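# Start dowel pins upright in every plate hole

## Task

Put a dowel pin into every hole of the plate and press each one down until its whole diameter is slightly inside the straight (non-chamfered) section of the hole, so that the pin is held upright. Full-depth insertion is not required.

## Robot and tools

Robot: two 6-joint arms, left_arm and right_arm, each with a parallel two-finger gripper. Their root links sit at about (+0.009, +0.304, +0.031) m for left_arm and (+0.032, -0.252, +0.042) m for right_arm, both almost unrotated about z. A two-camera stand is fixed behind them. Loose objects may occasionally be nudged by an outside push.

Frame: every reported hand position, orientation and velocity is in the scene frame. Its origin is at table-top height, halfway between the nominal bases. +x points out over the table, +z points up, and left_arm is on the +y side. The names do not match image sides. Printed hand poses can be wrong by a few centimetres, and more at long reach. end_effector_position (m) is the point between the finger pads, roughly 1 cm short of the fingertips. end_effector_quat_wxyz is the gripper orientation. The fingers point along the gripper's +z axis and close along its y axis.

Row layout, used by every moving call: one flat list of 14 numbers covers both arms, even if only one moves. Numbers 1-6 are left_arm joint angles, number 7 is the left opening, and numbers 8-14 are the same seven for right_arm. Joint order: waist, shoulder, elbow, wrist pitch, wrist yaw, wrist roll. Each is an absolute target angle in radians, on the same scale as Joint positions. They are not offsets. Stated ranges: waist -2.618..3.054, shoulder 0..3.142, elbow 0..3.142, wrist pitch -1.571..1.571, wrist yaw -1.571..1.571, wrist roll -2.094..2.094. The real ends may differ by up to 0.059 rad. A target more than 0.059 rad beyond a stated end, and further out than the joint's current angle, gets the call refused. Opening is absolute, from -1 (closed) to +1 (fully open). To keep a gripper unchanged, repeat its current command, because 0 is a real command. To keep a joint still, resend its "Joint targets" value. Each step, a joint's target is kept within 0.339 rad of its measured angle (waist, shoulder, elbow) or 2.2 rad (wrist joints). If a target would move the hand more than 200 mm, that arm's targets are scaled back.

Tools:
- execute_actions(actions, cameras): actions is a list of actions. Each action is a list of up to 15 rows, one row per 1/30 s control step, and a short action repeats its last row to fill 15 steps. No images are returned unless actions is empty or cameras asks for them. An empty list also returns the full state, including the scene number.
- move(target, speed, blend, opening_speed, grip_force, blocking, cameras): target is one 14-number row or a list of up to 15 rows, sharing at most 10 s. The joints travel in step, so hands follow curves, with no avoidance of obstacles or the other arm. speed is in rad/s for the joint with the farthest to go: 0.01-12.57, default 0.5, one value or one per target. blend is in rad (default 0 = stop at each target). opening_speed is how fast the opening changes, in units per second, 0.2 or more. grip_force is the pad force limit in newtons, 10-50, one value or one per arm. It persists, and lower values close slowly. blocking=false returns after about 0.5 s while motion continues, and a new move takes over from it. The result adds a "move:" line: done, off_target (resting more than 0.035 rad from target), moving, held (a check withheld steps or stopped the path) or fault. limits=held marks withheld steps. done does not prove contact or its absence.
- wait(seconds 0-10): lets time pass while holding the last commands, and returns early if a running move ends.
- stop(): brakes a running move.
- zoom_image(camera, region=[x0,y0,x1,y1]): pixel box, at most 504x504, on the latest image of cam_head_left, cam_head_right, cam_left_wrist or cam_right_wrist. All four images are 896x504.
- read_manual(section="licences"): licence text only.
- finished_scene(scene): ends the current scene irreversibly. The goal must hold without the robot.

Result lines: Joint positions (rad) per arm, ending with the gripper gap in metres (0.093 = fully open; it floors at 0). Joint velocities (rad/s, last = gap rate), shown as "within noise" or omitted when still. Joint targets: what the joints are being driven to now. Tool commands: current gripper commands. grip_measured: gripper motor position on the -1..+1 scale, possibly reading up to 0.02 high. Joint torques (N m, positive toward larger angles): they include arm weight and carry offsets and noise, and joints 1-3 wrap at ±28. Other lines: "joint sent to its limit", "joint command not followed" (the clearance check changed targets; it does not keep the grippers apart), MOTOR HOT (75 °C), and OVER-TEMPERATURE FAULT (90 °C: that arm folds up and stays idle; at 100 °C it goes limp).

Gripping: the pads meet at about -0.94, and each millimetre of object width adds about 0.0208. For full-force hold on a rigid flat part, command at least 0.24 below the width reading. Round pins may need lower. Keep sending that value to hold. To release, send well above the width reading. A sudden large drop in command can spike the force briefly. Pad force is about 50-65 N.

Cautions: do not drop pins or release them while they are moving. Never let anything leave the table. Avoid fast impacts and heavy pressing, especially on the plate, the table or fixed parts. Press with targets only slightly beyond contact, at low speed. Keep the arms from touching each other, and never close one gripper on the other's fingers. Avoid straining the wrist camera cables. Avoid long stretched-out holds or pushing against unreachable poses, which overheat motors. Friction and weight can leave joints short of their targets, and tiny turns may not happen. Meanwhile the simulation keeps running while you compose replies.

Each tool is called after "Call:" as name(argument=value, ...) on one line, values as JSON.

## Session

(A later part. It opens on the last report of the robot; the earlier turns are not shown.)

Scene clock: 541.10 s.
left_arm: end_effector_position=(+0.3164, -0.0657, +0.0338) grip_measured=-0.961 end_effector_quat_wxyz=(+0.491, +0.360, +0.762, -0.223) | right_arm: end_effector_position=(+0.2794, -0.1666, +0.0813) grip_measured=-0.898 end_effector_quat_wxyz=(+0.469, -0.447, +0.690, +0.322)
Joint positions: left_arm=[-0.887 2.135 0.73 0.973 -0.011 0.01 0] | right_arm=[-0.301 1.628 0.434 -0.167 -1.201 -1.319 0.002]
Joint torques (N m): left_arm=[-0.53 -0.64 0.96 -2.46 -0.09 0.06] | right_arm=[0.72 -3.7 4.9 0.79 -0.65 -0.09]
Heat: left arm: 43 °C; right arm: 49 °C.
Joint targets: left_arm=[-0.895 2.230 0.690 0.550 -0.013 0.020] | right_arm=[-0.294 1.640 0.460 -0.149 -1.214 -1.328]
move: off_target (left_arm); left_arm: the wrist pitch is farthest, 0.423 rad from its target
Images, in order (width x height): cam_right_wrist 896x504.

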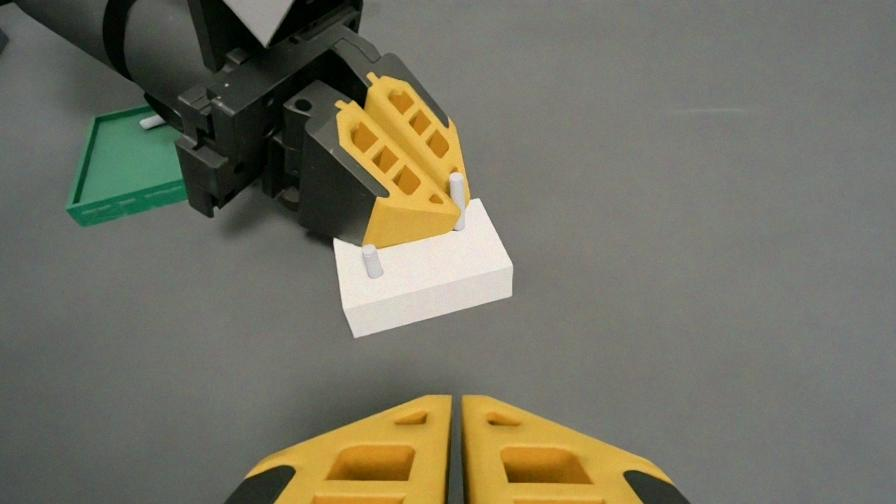

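Call:
move(target=[-0.893,2.155,0.705,1.04,-0.013,0.02,-1,-0.294,1.64,0.46,-0.149,-1.214,-1.328,-0.9], speed=0.25, cameras=["cam_right_wrist","cam_left_wrist"])

Call:
zoom_image(camera="cam_right_wrist", region=[415, 155, 495, 235])

Call:
zoom_image(camera="cam_left_wrist", region=[400, 440, 464, 490])

Scene clock: 558.80 s.
left_arm: end_effector_position=(+0.3189, -0.0687, +0.0487) grip_measured=-0.961 end_effector_quat_wxyz=(+0.518, +0.351, +0.744, -0.236) | right_arm: end_effector_position=(+0.2794, -0.1666, +0.0813) grip_measured=-0.898 end_effector_quat_wxyz=(+0.469, -0.447, +0.690, +0.322)
Joint positions: left_arm=[-0.887 2.135 0.718 1.057 -0.011 0.01 0] | right_arm=[-0.301 1.628 0.434 -0.167 -1.201 -1.319 0.002]
Joint torques (N m): left_arm=[-0.34 -7.21 3.49 2.16 -0.1 0.04] | right_arm=[0.51 -3.49 4.72 0.83 -0.63 -0.13]
Heat: left arm: 43 °C; right arm: 47 °C.
Joint targets: left_arm=[-0.893 2.155 0.705 1.040 -0.013 0.020] | right_arm=[-0.294 1.640 0.460 -0.149 -1.214 -1.328]
move: done
Images, in order (width x height): cam_left_wrist 896x504, cam_right_wrist 896x504.

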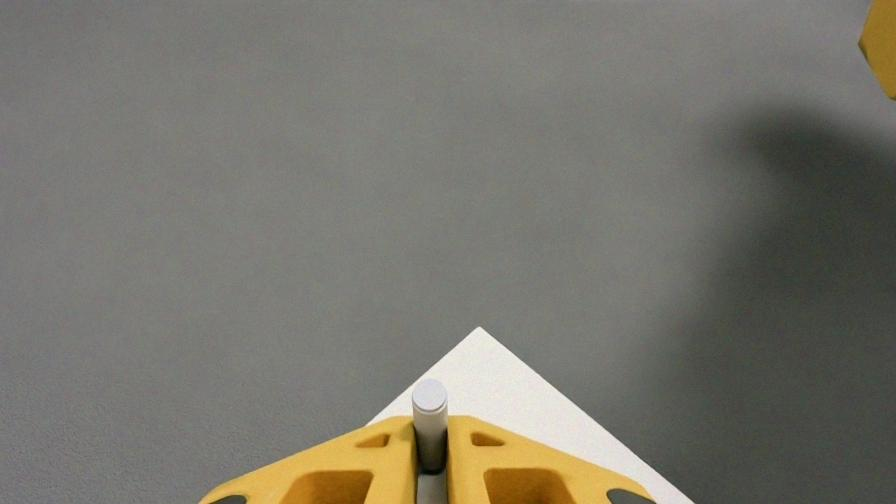

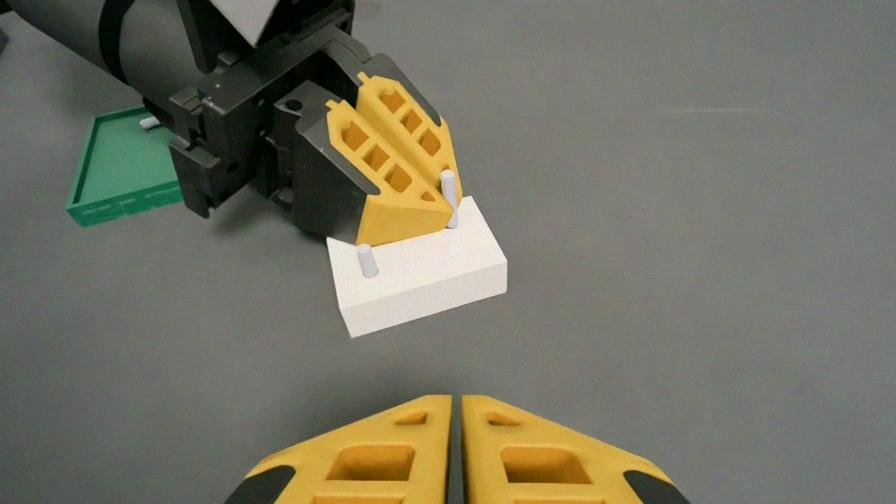

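Scaled by 6.300 from the camera's 896x504 image, which has a finer 1280x720 frame.

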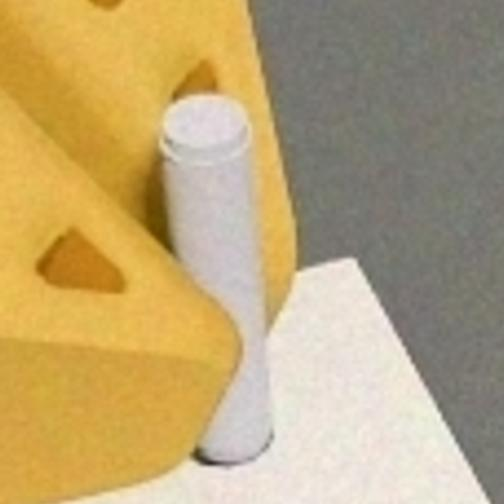

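Scaled by 7.875 from the camera's 896x504 image, which has a finer 1280x720 frame.

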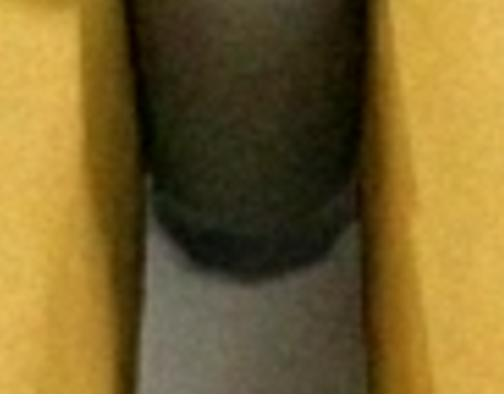

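Call:
move(target=[[-0.893,2.155,0.700,1.04,-0.013,0.02,-1,-0.294,1.64,0.46,-0.149,-1.214,-1.328,-0.9],[-0.893,2.213,0.666,0.87,-0.013,0.02,-1,-0.294,1.64,0.46,-0.149,-1.214,-1.328,-0.9]], speed=0.15, cameras=["cam_right_wrist","cam_left_wrist"])

Call:
zoom_image(camera="cam_right_wrist", region=[415, 155, 495, 235])

Call:
zoom_image(camera="cam_left_wrist", region=[400, 440, 464, 490])

Scene clock: 571.53 s.
left_arm: end_effector_position=(+0.3162, -0.0655, +0.0419) grip_measured=-0.961 end_effector_quat_wxyz=(+0.517, +0.351, +0.744, -0.235) | right_arm: end_effector_position=(+0.2794, -0.1666, +0.0813) grip_measured=-0.898 end_effector_quat_wxyz=(+0.469, -0.447, +0.690, +0.322)
Joint positions: left_arm=[-0.887 2.156 0.702 1.092 -0.011 0.01 0] | right_arm=[-0.301 1.628 0.434 -0.167 -1.201 -1.319 0.002]
Joint torques (N m): left_arm=[-0.36 -3.82 0.96 -0.15 -0.09 0.05] | right_arm=[0.62 -3.75 4.6 0.84 -0.64 -0.09]
Heat: left arm: 44 °C; right arm: 46 °C.
Joint targets: left_arm=[-0.893 2.213 0.666 0.870 -0.013 0.020] | right_arm=[-0.294 1.640 0.460 -0.149 -1.214 -1.328]
move: off_target (left_arm); left_arm: the wrist pitch is farthest, 0.222 rad from its target
Images, in order (width x height): cam_left_wrist 896x504, cam_right_wrist 896x504.

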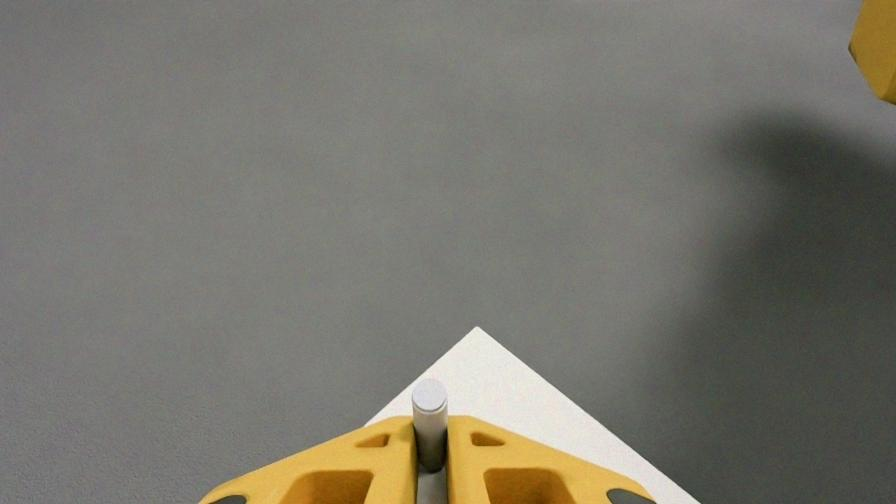

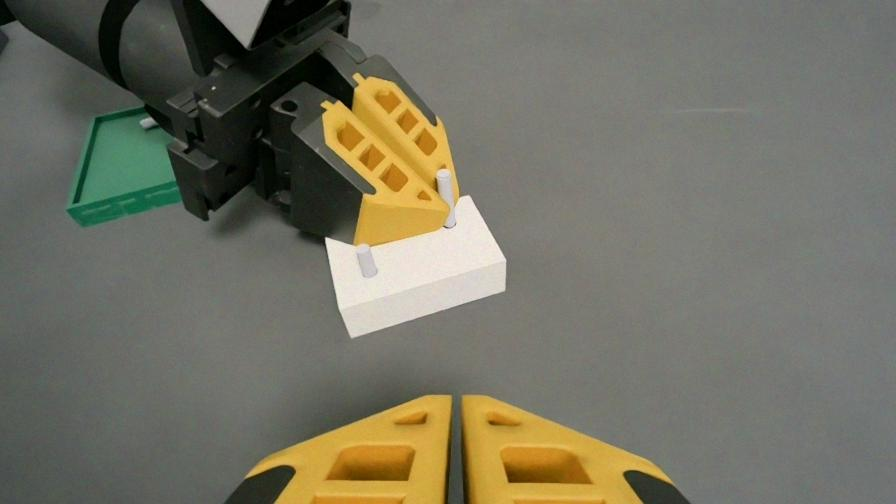

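Scaled by 6.300 from the camera's 896x504 image, which has a finer 1280x720 frame.

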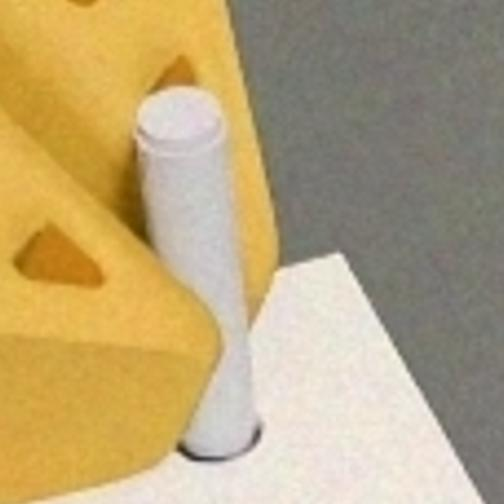

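Scaled by 7.875 from the camera's 896x504 image, which has a finer 1280x720 frame.

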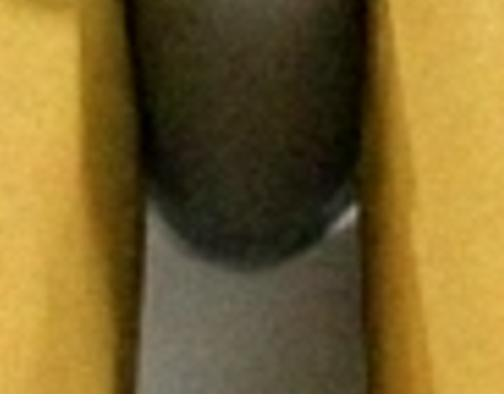

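Call:
move(target=[-0.895,2.265,0.645,0.62,-0.013,0.02,-1,-0.294,1.64,0.46,-0.149,-1.214,-1.328,-0.9], speed=0.2, cameras=["cam_right_wrist","cam_left_wrist"])

Call:
zoom_image(camera="cam_right_wrist", region=[415, 155, 495, 235])

Call:
zoom_image(camera="cam_left_wrist", region=[400, 440, 464, 490])

Scene clock: 580.13 s.
left_arm: end_effector_position=(+0.3128, -0.0614, +0.0318) grip_measured=-0.961 end_effector_quat_wxyz=(+0.505, +0.355, +0.752, -0.230) | right_arm: end_effector_position=(+0.2794, -0.1666, +0.0813) grip_measured=-0.898 end_effector_quat_wxyz=(+0.469, -0.447, +0.690, +0.322)
Joint positions: left_arm=[-0.887 2.165 0.692 1.08 -0.011 0.01 0] | right_arm=[-0.301 1.628 0.434 -0.167 -1.201 -1.319 0.002]
Joint torques (N m): left_arm=[-0.49 -0.01 -0.16 -2.89 -0.08 0.06] | right_arm=[0.57 -3.63 4.75 0.85 -0.68 -0.12]
Heat: left arm: 42 °C; right arm: 45 °C.
Joint targets: left_arm=[-0.895 2.265 0.645 0.620 -0.013 0.020] | right_arm=[-0.294 1.640 0.460 -0.149 -1.214 -1.328]
move: off_target (left_arm); left_arm: the wrist pitch is farthest, 0.460 rad from its target
Images, in order (width x height): cam_left_wrist 896x504, cam_right_wrist 896x504.

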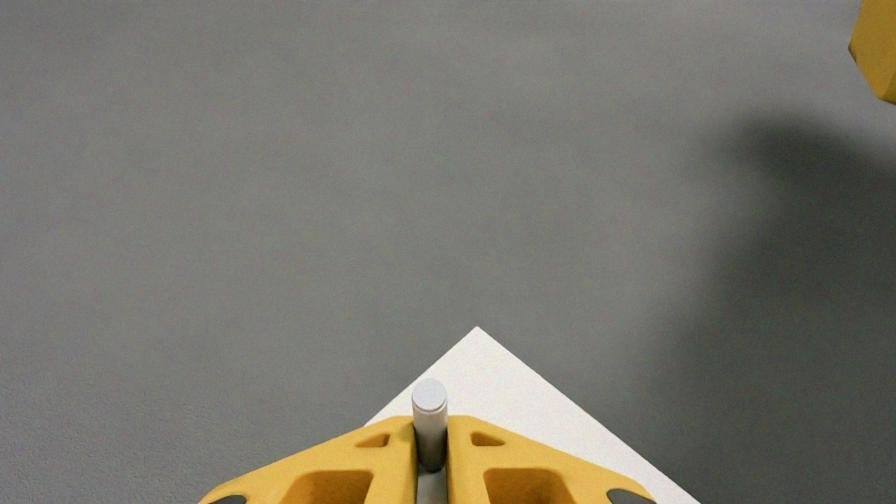

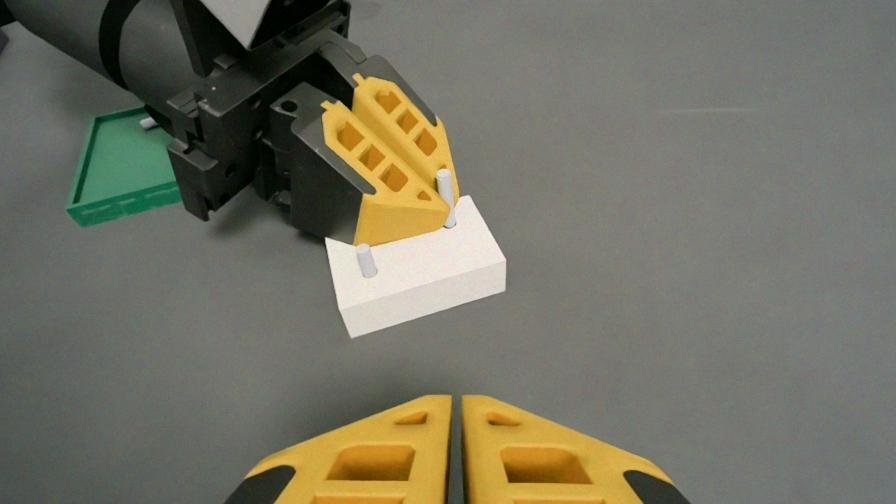

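Scaled by 6.300 from the camera's 896x504 image, which has a finer 1280x720 frame.

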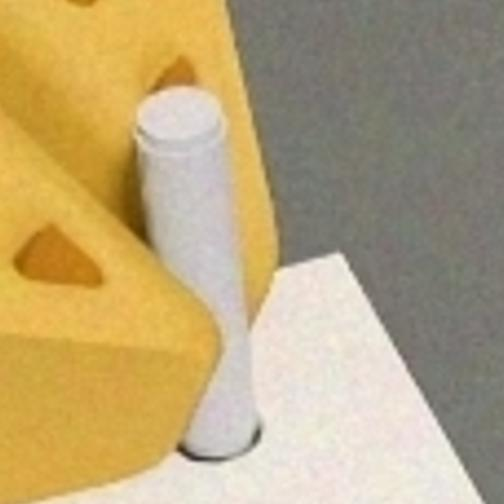

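Scaled by 7.875 from the camera's 896x504 image, which has a finer 1280x720 frame.

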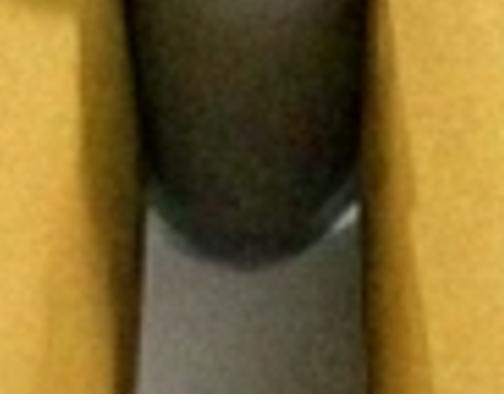

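Call:
move(target=[[-0.895,2.2,0.682,0.92,-0.013,0.02,-1,-0.294,1.64,0.46,-0.149,-1.214,-1.328,-0.9],[-0.901,2.2,0.682,0.92,-0.013,0.02,-1,-0.294,1.64,0.46,-0.149,-1.214,-1.328,-0.9]], speed=0.2, cameras=["cam_right_wrist","cam_left_wrist"])

Call:
zoom_image(camera="cam_right_wrist", region=[415, 155, 495, 235])

Call:
zoom_image(camera="cam_left_wrist", region=[400, 440, 464, 490])

Scene clock: 588.47 s.
left_arm: end_effector_position=(+0.3163, -0.0662, +0.0425) grip_measured=-0.961 end_effector_quat_wxyz=(+0.522, +0.350, +0.741, -0.238) | right_arm: end_effector_position=(+0.2794, -0.1666, +0.0813) grip_measured=-0.898 end_effector_quat_wxyz=(+0.469, -0.447, +0.690, +0.322)
Joint positions: left_arm=[-0.888 2.165 0.7 1.116 -0.011 0.01 0] | right_arm=[-0.301 1.628 0.434 -0.167 -1.201 -1.319 0.002]
Joint torques (N m): left_arm=[-1.01 -5.82 2.69 0.14 -0.09 0.06] | right_arm=[0.57 -3.74 4.97 0.75 -0.63 -0.1]
Heat: left arm: 43 °C; right arm: 45 °C.
Joint targets: left_arm=[-0.901 2.200 0.682 0.920 -0.013 0.020] | right_arm=[-0.294 1.640 0.460 -0.149 -1.214 -1.328]
move: off_target (left_arm); left_arm: the wrist pitch is farthest, 0.196 rad from its target
Images, in order (width x height): cam_left_wrist 896x504, cam_right_wrist 896x504.

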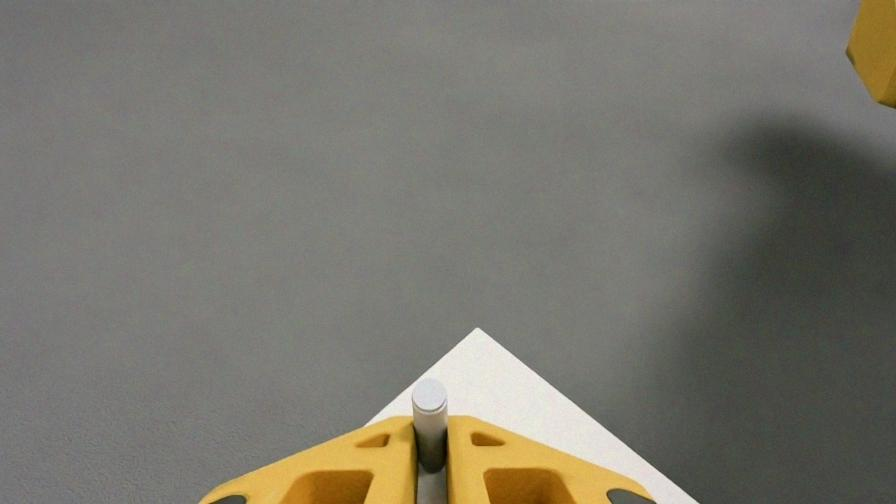

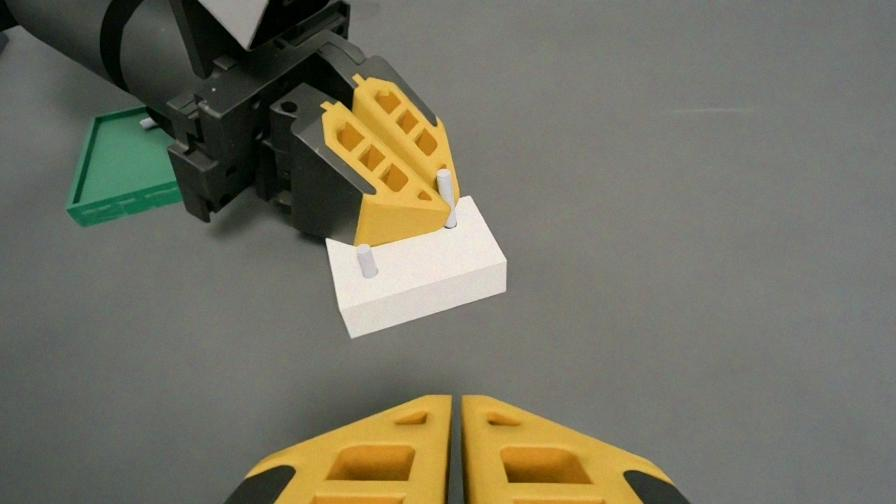

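Scaled by 6.300 from the camera's 896x504 image, which has a finer 1280x720 frame.

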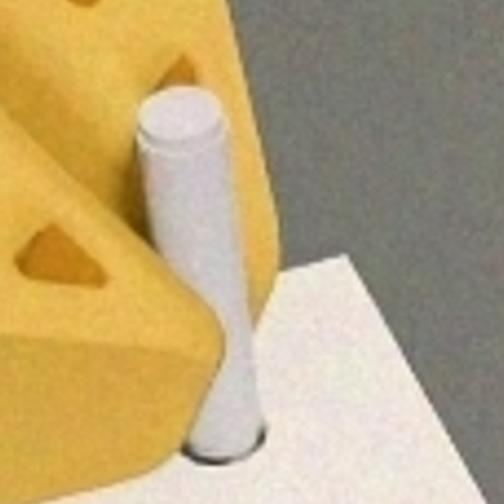

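Scaled by 7.875 from the camera's 896x504 image, which has a finer 1280x720 frame.

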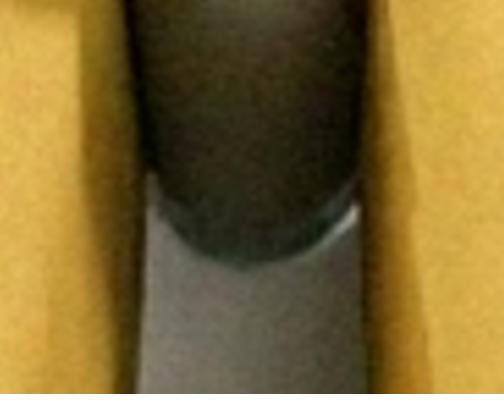

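Call:
move(target=[[-0.887,1.95,0.8,0.95,-0.013,0.02,-1,-0.294,1.64,0.46,-0.149,-1.214,-1.328,-0.9],[-0.85,1.55,1.1,-0.6,0.1,-0.4,-1,-0.294,1.64,0.46,-0.149,-1.214,-1.328,-0.9],[-0.78,1.84,1.27,-1.27,0.247,-0.697,-1,-0.294,1.64,0.46,-0.149,-1.214,-1.328,-0.9]], speed=[0.4,0.8,0.7], blend=[0.05,0.15,0], cameras=["cam_left_wrist","cam_right_wrist"])

Call:
zoom_image(camera="cam_right_wrist", region=[300, 180, 520, 350])

Scene clock: 637.57 s.
left_arm: end_effector_position=(+0.1675, +0.0928, +0.0850) grip_measured=-0.961 end_effector_quat_wxyz=(-0.176, +0.030, +0.984, +0.004) | right_arm: end_effector_position=(+0.2794, -0.1666, +0.0813) grip_measured=-0.898 end_effector_quat_wxyz=(+0.469, -0.447, +0.690, +0.322)
Joint positions: left_arm=[-0.785 1.828 1.244 -1.256 0.232 -0.685 0] | right_arm=[-0.301 1.628 0.434 -0.167 -1.201 -1.319 0.002]
Joint torques (N m): left_arm=[0.64 -6.54 8.64 -0.58 0.15 -0.14] | right_arm=[0.38 -3.52 5.01 0.81 -0.64 -0.13]
Motor temperatures (°C): left_arm=[25 35 34 39 26 24 34] | right_arm=[27 31 38 42 27 26 24]
Heat: left arm: 39 °C; right arm: 42 °C.
Joint targets: left_arm=[-0.780 1.840 1.270 -1.270 0.247 -0.697] | right_arm=[-0.294 1.640 0.460 -0.149 -1.214 -1.328]
move: done
Images, in order (width x height): cam_left_wrist 896x504, cam_right_wrist 896x504.

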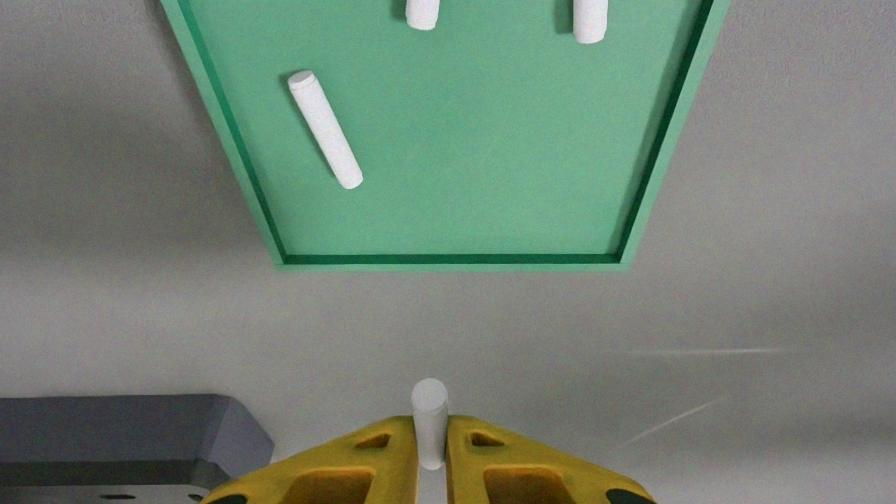

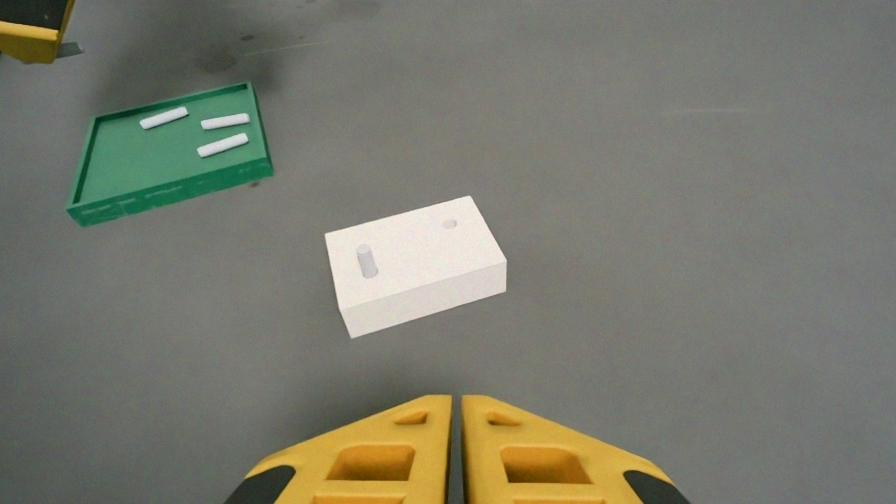

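Scaled by 2.291 from the camera's 896x504 image, which has a finer 1280x720 frame.

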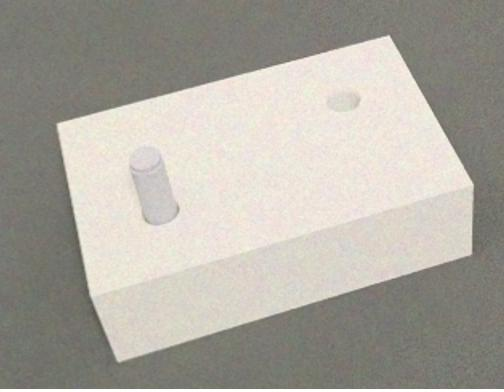

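Call:
move(target=[[-0.776,1.93,1.18,-1.09,0.247,-0.697,-1,-0.294,1.64,0.46,-0.149,-1.214,-1.328,-0.9],[-0.776,1.966,1.152,-1.03,0.247,-0.697,-1,-0.294,1.64,0.46,-0.149,-1.214,-1.328,-0.9]], speed=[0.3,0.1], cameras=["cam_left_wrist","cam_right_wrist"])

Call:
zoom_image(camera="cam_right_wrist", region=[0, 40, 290, 240])

Scene clock: 645.90 s.
left_arm: end_effector_position=(+0.1738, +0.0876, +0.0271) grip_measured=-0.961 end_effector_quat_wxyz=(-0.177, +0.028, +0.984, +0.003) | right_arm: end_effector_position=(+0.2794, -0.1666, +0.0813) grip_measured=-0.898 end_effector_quat_wxyz=(+0.469, -0.447, +0.690, +0.322)
Joint positions: left_arm=[-0.782 1.952 1.158 -1.047 0.233 -0.685 0] | right_arm=[-0.301 1.628 0.434 -0.167 -1.201 -1.319 0.002]
Joint torques (N m): left_arm=[0.72 -6.9 4.83 -0.26 0.17 -0.15] | right_arm=[0.68 -3.69 5.01 0.79 -0.65 -0.11]
Heat: left arm: 38 °C; right arm: 42 °C.
Joint targets: left_arm=[-0.776 1.966 1.152 -1.030 0.247 -0.697] | right_arm=[-0.294 1.640 0.460 -0.149 -1.214 -1.328]
move: done
Images, in order (width x height): cam_left_wrist 896x504, cam_right_wrist 896x504.

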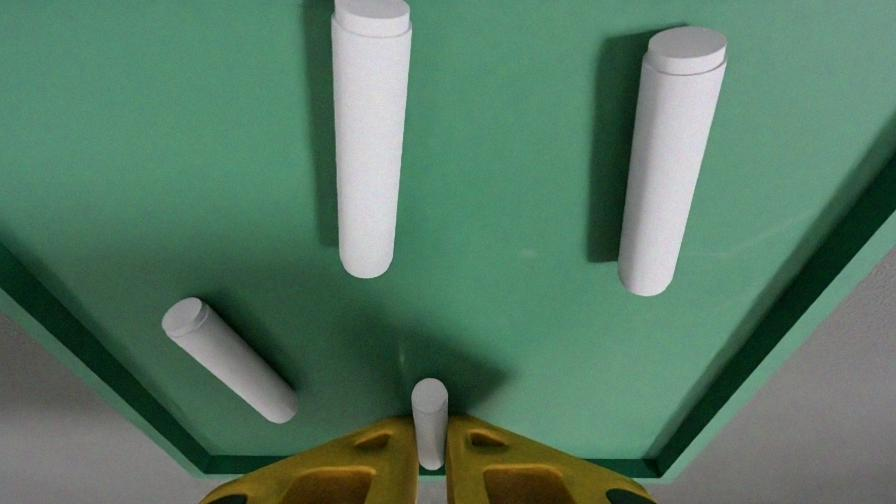

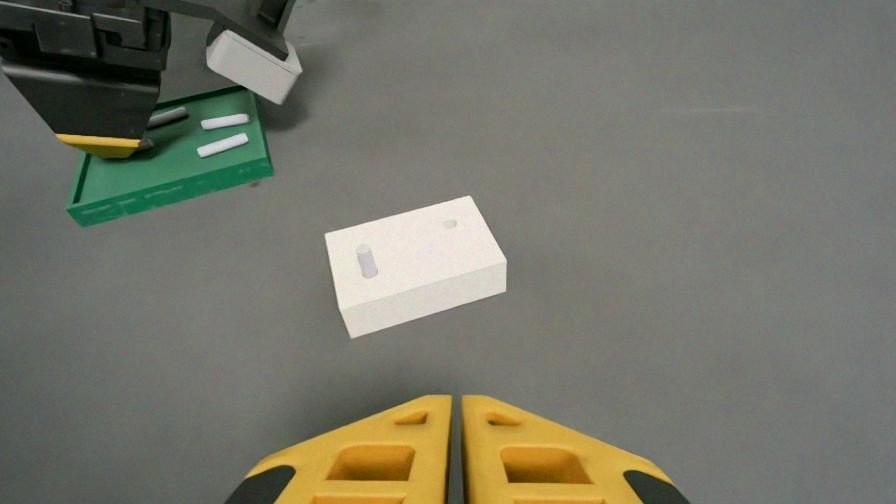

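Scaled by 1.738 from the camera's 896x504 image, which has a finer 1280x720 frame.

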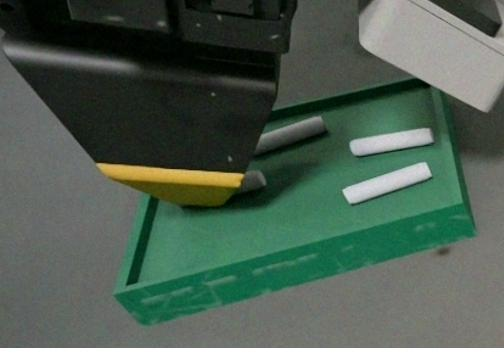

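Call:
move(target=[-0.776,1.972,1.148,-1.022,0.247,-0.697,-0.6,-0.294,1.64,0.46,-0.149,-1.214,-1.328,-0.9], speed=0.1, opening_speed=0.3, cameras=["cam_left_wrist"])

Scene clock: 651.17 s.
left_arm: end_effector_position=(+0.1739, +0.0874, +0.0270) grip_measured=-0.602 end_effector_quat_wxyz=(-0.176, +0.028, +0.984, +0.003) | right_arm: end_effector_position=(+0.2794, -0.1666, +0.0813) grip_measured=-0.898 end_effector_quat_wxyz=(+0.469, -0.447, +0.690, +0.322)
Joint positions: left_arm=[-0.782 1.952 1.158 -1.046 0.234 -0.685 0.016] | right_arm=[-0.301 1.628 0.434 -0.167 -1.201 -1.319 0.002]
Joint torques (N m): left_arm=[0.69 -6.41 4.42 -0.17 0.17 -0.14] | right_arm=[0.69 -3.59 4.6 0.85 -0.65 -0.11]
Heat: left arm: 38 °C; right arm: 42 °C.
Joint targets: left_arm=[-0.776 1.972 1.148 -1.022 0.247 -0.697] | right_arm=[-0.294 1.640 0.460 -0.149 -1.214 -1.328]
move: done
Images, in order (width x height): cam_left_wrist 896x504.

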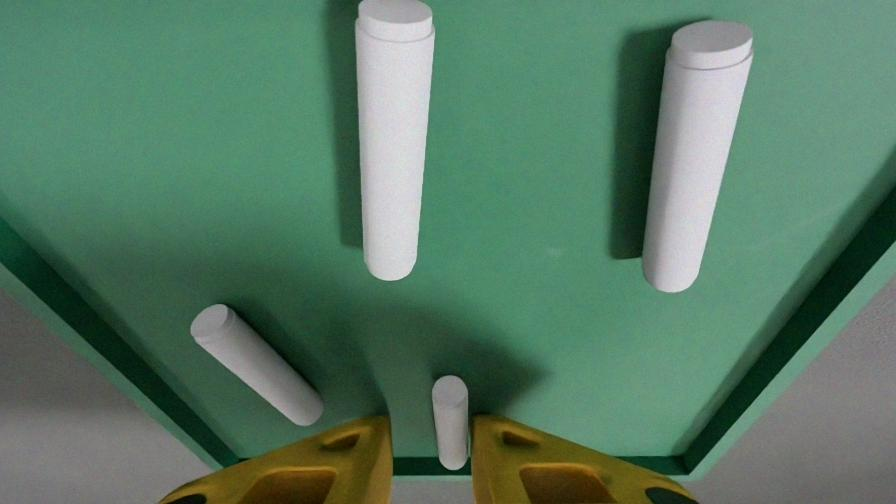

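Call:
move(target=[[-0.776,1.86,1.25,-1.24,0.247,-0.697,-0.6,-0.294,1.64,0.46,-0.149,-1.214,-1.328,-0.9],[-0.686,2.160,1.53,-1.52,0.408,-0.534,-0.6,-0.294,1.64,0.46,-0.149,-1.214,-1.328,-0.9]], speed=0.4, blend=[0.03,0], cameras=["cam_left_wrist","cam_right_wrist"])

Scene clock: 668.50 s.
left_arm: end_effector_position=(+0.1788, +0.0824, +0.0744) grip_measured=-0.602 end_effector_quat_wxyz=(-0.334, +0.009, +0.942, +0.007) | right_arm: end_effector_position=(+0.2794, -0.1666, +0.0813) grip_measured=-0.898 end_effector_quat_wxyz=(+0.469, -0.447, +0.690, +0.322)
Joint positions: left_arm=[-0.689 2.147 1.507 -1.504 0.393 -0.545 0.016] | right_arm=[-0.301 1.628 0.434 -0.167 -1.201 -1.319 0.002]
Joint torques (N m): left_arm=[0.47 -8.25 7.68 -1.29 0.23 0.05] | right_arm=[0.49 -3.52 4.79 0.79 -0.68 -0.12]
Heat: left arm: 37 °C; right arm: 41 °C.
Joint targets: left_arm=[-0.686 2.160 1.530 -1.520 0.408 -0.534] | right_arm=[-0.294 1.640 0.460 -0.149 -1.214 -1.328]
move: done
Images, in order (width x height): cam_left_wrist 896x504, cam_right_wrist 896x504.

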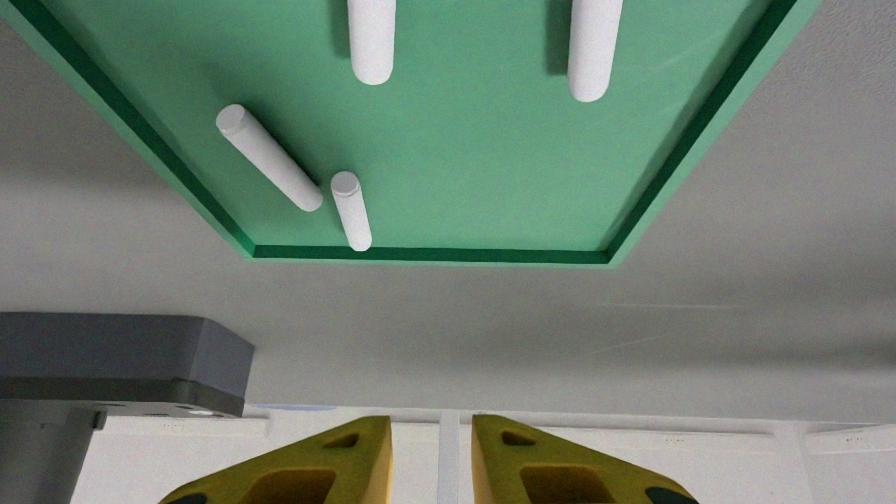

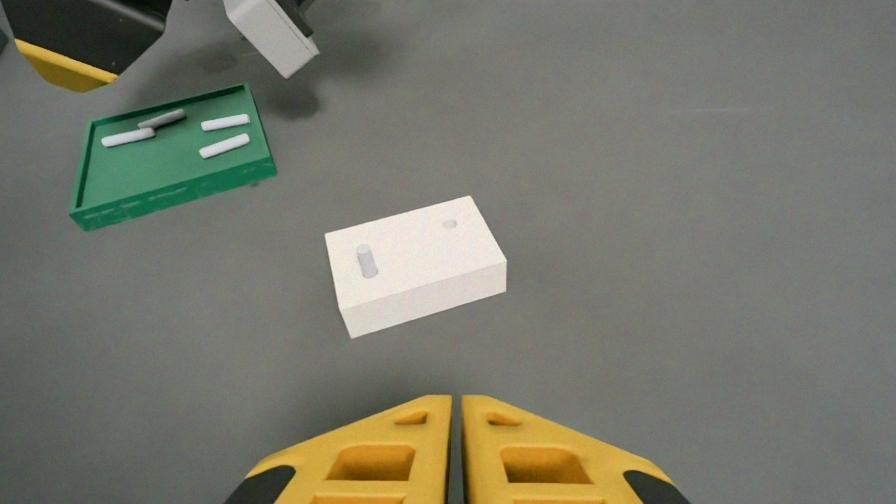

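Call:
move(target=[-0.644,2.158,1.372,-1.385,0.393,-0.484,-0.71,-0.294,1.64,0.46,-0.149,-1.214,-1.328,-0.9], speed=0.3, cameras=["cam_left_wrist","cam_right_wrist"])

Call:
zoom_image(camera="cam_right_wrist", region=[0, 40, 290, 240])

Scene clock: 697.07 s.
left_arm: end_effector_position=(+0.1729, +0.1005, +0.0477) grip_measured=-0.708 end_effector_quat_wxyz=(-0.342, +0.011, +0.940, -0.003) | right_arm: end_effector_position=(+0.2794, -0.1666, +0.0813) grip_measured=-0.898 end_effector_quat_wxyz=(+0.469, -0.447, +0.690, +0.322)
Joint positions: left_arm=[-0.649 2.147 1.377 -1.394 0.393 -0.495 0.011] | right_arm=[-0.301 1.628 0.434 -0.167 -1.201 -1.319 0.002]
Joint torques (N m): left_arm=[0.57 -8.16 4.4 -1.09 0.09 0.05] | right_arm=[0.5 -3.49 4.79 0.81 -0.63 -0.1]
Heat: left arm: 37 °C; right arm: 40 °C.
Joint targets: left_arm=[-0.644 2.158 1.372 -1.385 0.393 -0.484] | right_arm=[-0.294 1.640 0.460 -0.149 -1.214 -1.328]
move: done
Images, in order (width x height): cam_left_wrist 896x504, cam_right_wrist 896x504.

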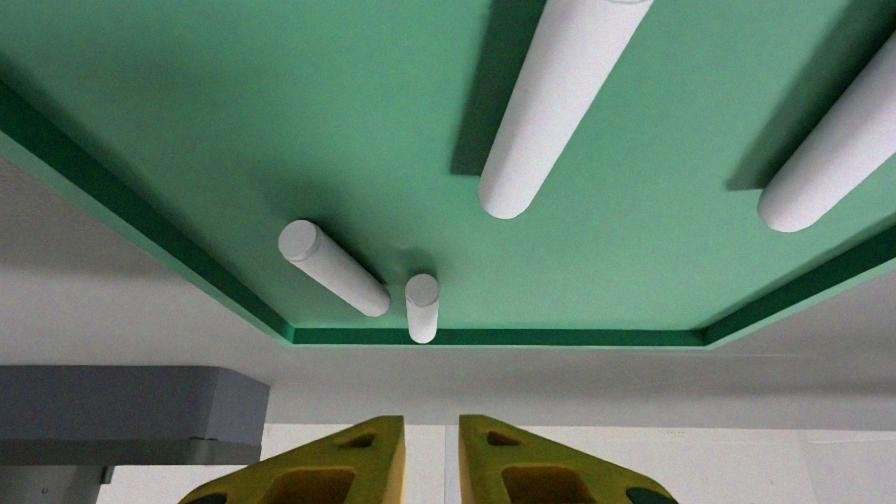

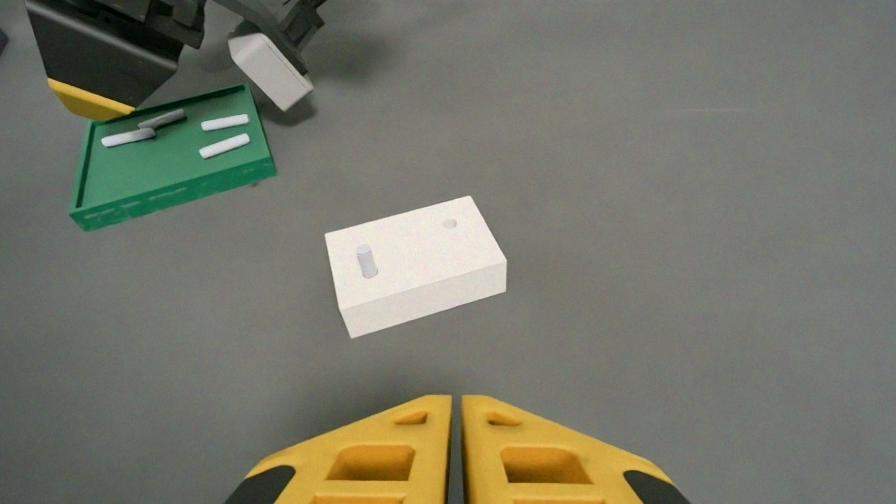

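Scaled by 1.738 from the camera's 896x504 image, which has a finer 1280x720 frame.

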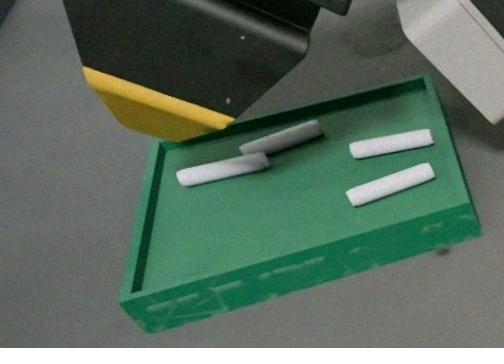

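Call:
move(target=[-0.528,2.056,1.268,-1.315,0.461,-0.620,-0.64,-0.294,1.64,0.46,-0.149,-1.214,-1.328,-0.9], speed=0.3, cameras=["cam_left_wrist"])

Scene clock: 717.80 s.
left_arm: end_effector_position=(+0.1809, +0.1205, +0.0447) grip_measured=-0.642 end_effector_quat_wxyz=(-0.346, -0.102, +0.932, -0.032) | right_arm: end_effector_position=(+0.2794, -0.1666, +0.0813) grip_measured=-0.898 end_effector_quat_wxyz=(+0.469, -0.447, +0.690, +0.322)
Joint positions: left_arm=[-0.53 2.094 1.276 -1.324 0.446 -0.607 0.014] | right_arm=[-0.301 1.628 0.434 -0.167 -1.201 -1.319 0.002]
Joint torques (N m): left_arm=[0.34 -12.05 4.05 -1.01 0.25 -0.15] | right_arm=[0.61 -3.54 4.74 0.77 -0.64 -0.1]
Heat: left arm: 37 °C; right arm: 39 °C.
Joint targets: left_arm=[-0.528 2.056 1.268 -1.315 0.461 -0.620] | right_arm=[-0.294 1.640 0.460 -0.149 -1.214 -1.328]
move: off_target (left_arm); left_arm: the shoulder is farthest, 0.038 rad from its target
Images, in order (width x height): cam_left_wrist 896x504.

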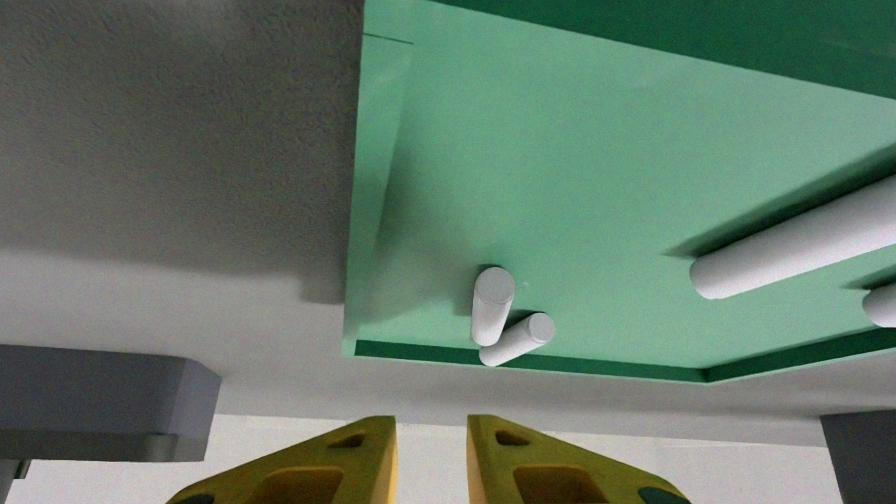

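Call:
move(target=[-0.521,2.152,1.373,-1.363,0.450,-0.606,-0.64,-0.294,1.64,0.46,-0.149,-1.214,-1.328,-0.9], speed=0.25, cameras=["cam_left_wrist","cam_right_wrist"])

Call:
zoom_image(camera="cam_right_wrist", region=[40, 50, 290, 230])

Scene clock: 732.40 s.
left_arm: end_effector_position=(+0.1952, +0.1133, +0.0444) grip_measured=-0.642 end_effector_quat_wxyz=(-0.343, -0.103, +0.933, -0.035) | right_arm: end_effector_position=(+0.2794, -0.1666, +0.0813) grip_measured=-0.898 end_effector_quat_wxyz=(+0.469, -0.447, +0.690, +0.322)
Joint positions: left_arm=[-0.526 2.138 1.351 -1.347 0.446 -0.608 0.014] | right_arm=[-0.301 1.628 0.434 -0.167 -1.201 -1.319 0.002]
Joint torques (N m): left_arm=[0.68 -7.83 7.19 -1.26 0.15 -0.03] | right_arm=[0.61 -3.43 4.71 0.79 -0.64 -0.04]
Motor temperatures (°C): left_arm=[25 41 35 36 26 24 32] | right_arm=[27 31 38 39 28 26 24]
Heat: left arm: 41 °C; right arm: 39 °C.
Joint targets: left_arm=[-0.521 2.152 1.373 -1.363 0.450 -0.606] | right_arm=[-0.294 1.640 0.460 -0.149 -1.214 -1.328]
move: done
Images, in order (width x height): cam_left_wrist 896x504, cam_right_wrist 896x504.

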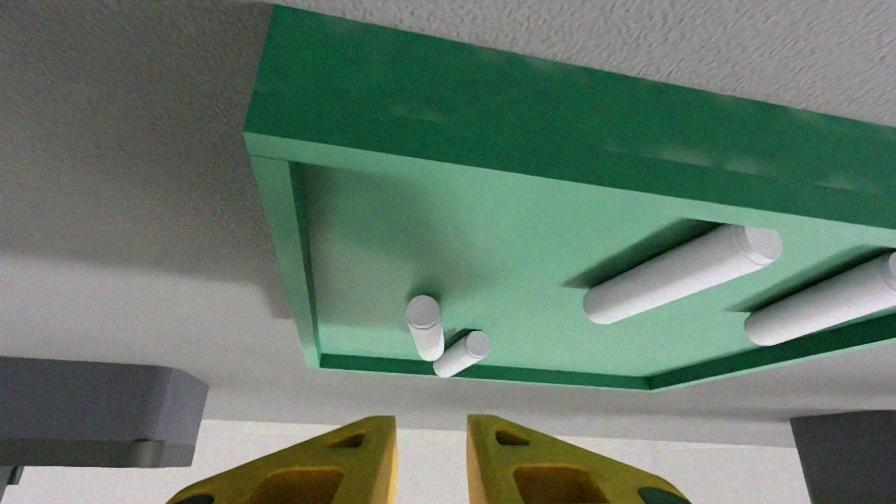

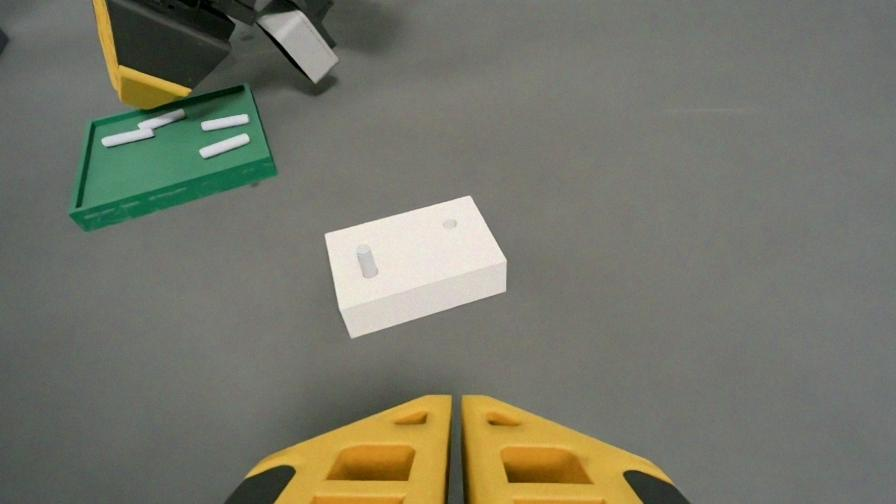

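Scaled by 2.016 from the camera's 896x504 image, which has a finer 1280x720 frame.

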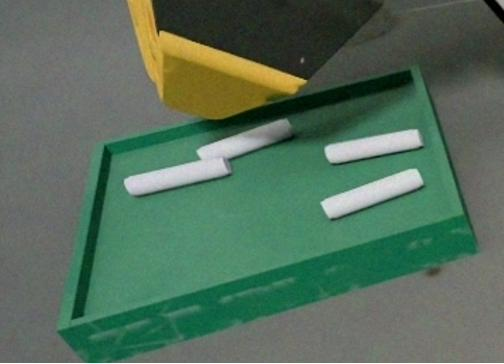

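Call:
move(target=[[-0.577,1.93,1.3,-1.20,0.345,-0.715,-0.64,-0.294,1.64,0.46,-0.149,-1.214,-1.328,-0.9],[-0.577,2.018,1.231,-1.182,0.345,-0.715,-0.64,-0.294,1.64,0.46,-0.149,-1.214,-1.328,-0.9]], speed=0.35, blend=[0.03,0], cameras=["cam_left_wrist"])

Scene clock: 754.90 s.
left_arm: end_effector_position=(+0.1960, +0.1146, +0.0413) grip_measured=-0.642 end_effector_quat_wxyz=(-0.260, -0.102, +0.960, -0.027) | right_arm: end_effector_position=(+0.2794, -0.1666, +0.0813) grip_measured=-0.898 end_effector_quat_wxyz=(+0.469, -0.447, +0.690, +0.322)
Joint positions: left_arm=[-0.572 2.008 1.234 -1.193 0.36 -0.702 0.014] | right_arm=[-0.301 1.628 0.434 -0.167 -1.201 -1.319 0.002]
Joint torques (N m): left_arm=[-0.25 -7.49 4.94 -0.63 -0.06 -0.16] | right_arm=[0.53 -3.55 4.79 0.8 -0.64 -0.09]
Heat: left arm: 40 °C; right arm: 38 °C.
Joint targets: left_arm=[-0.577 2.018 1.231 -1.182 0.345 -0.715] | right_arm=[-0.294 1.640 0.460 -0.149 -1.214 -1.328]
move: done
Images, in order (width x height): cam_left_wrist 896x504.

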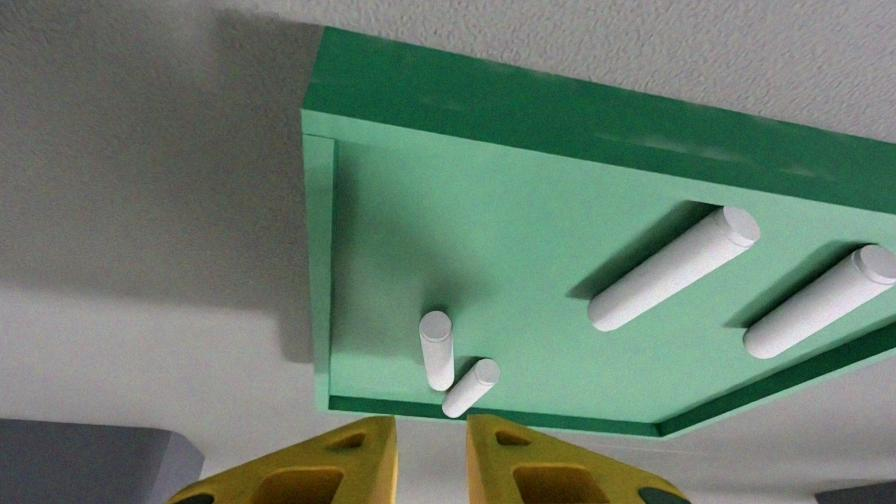

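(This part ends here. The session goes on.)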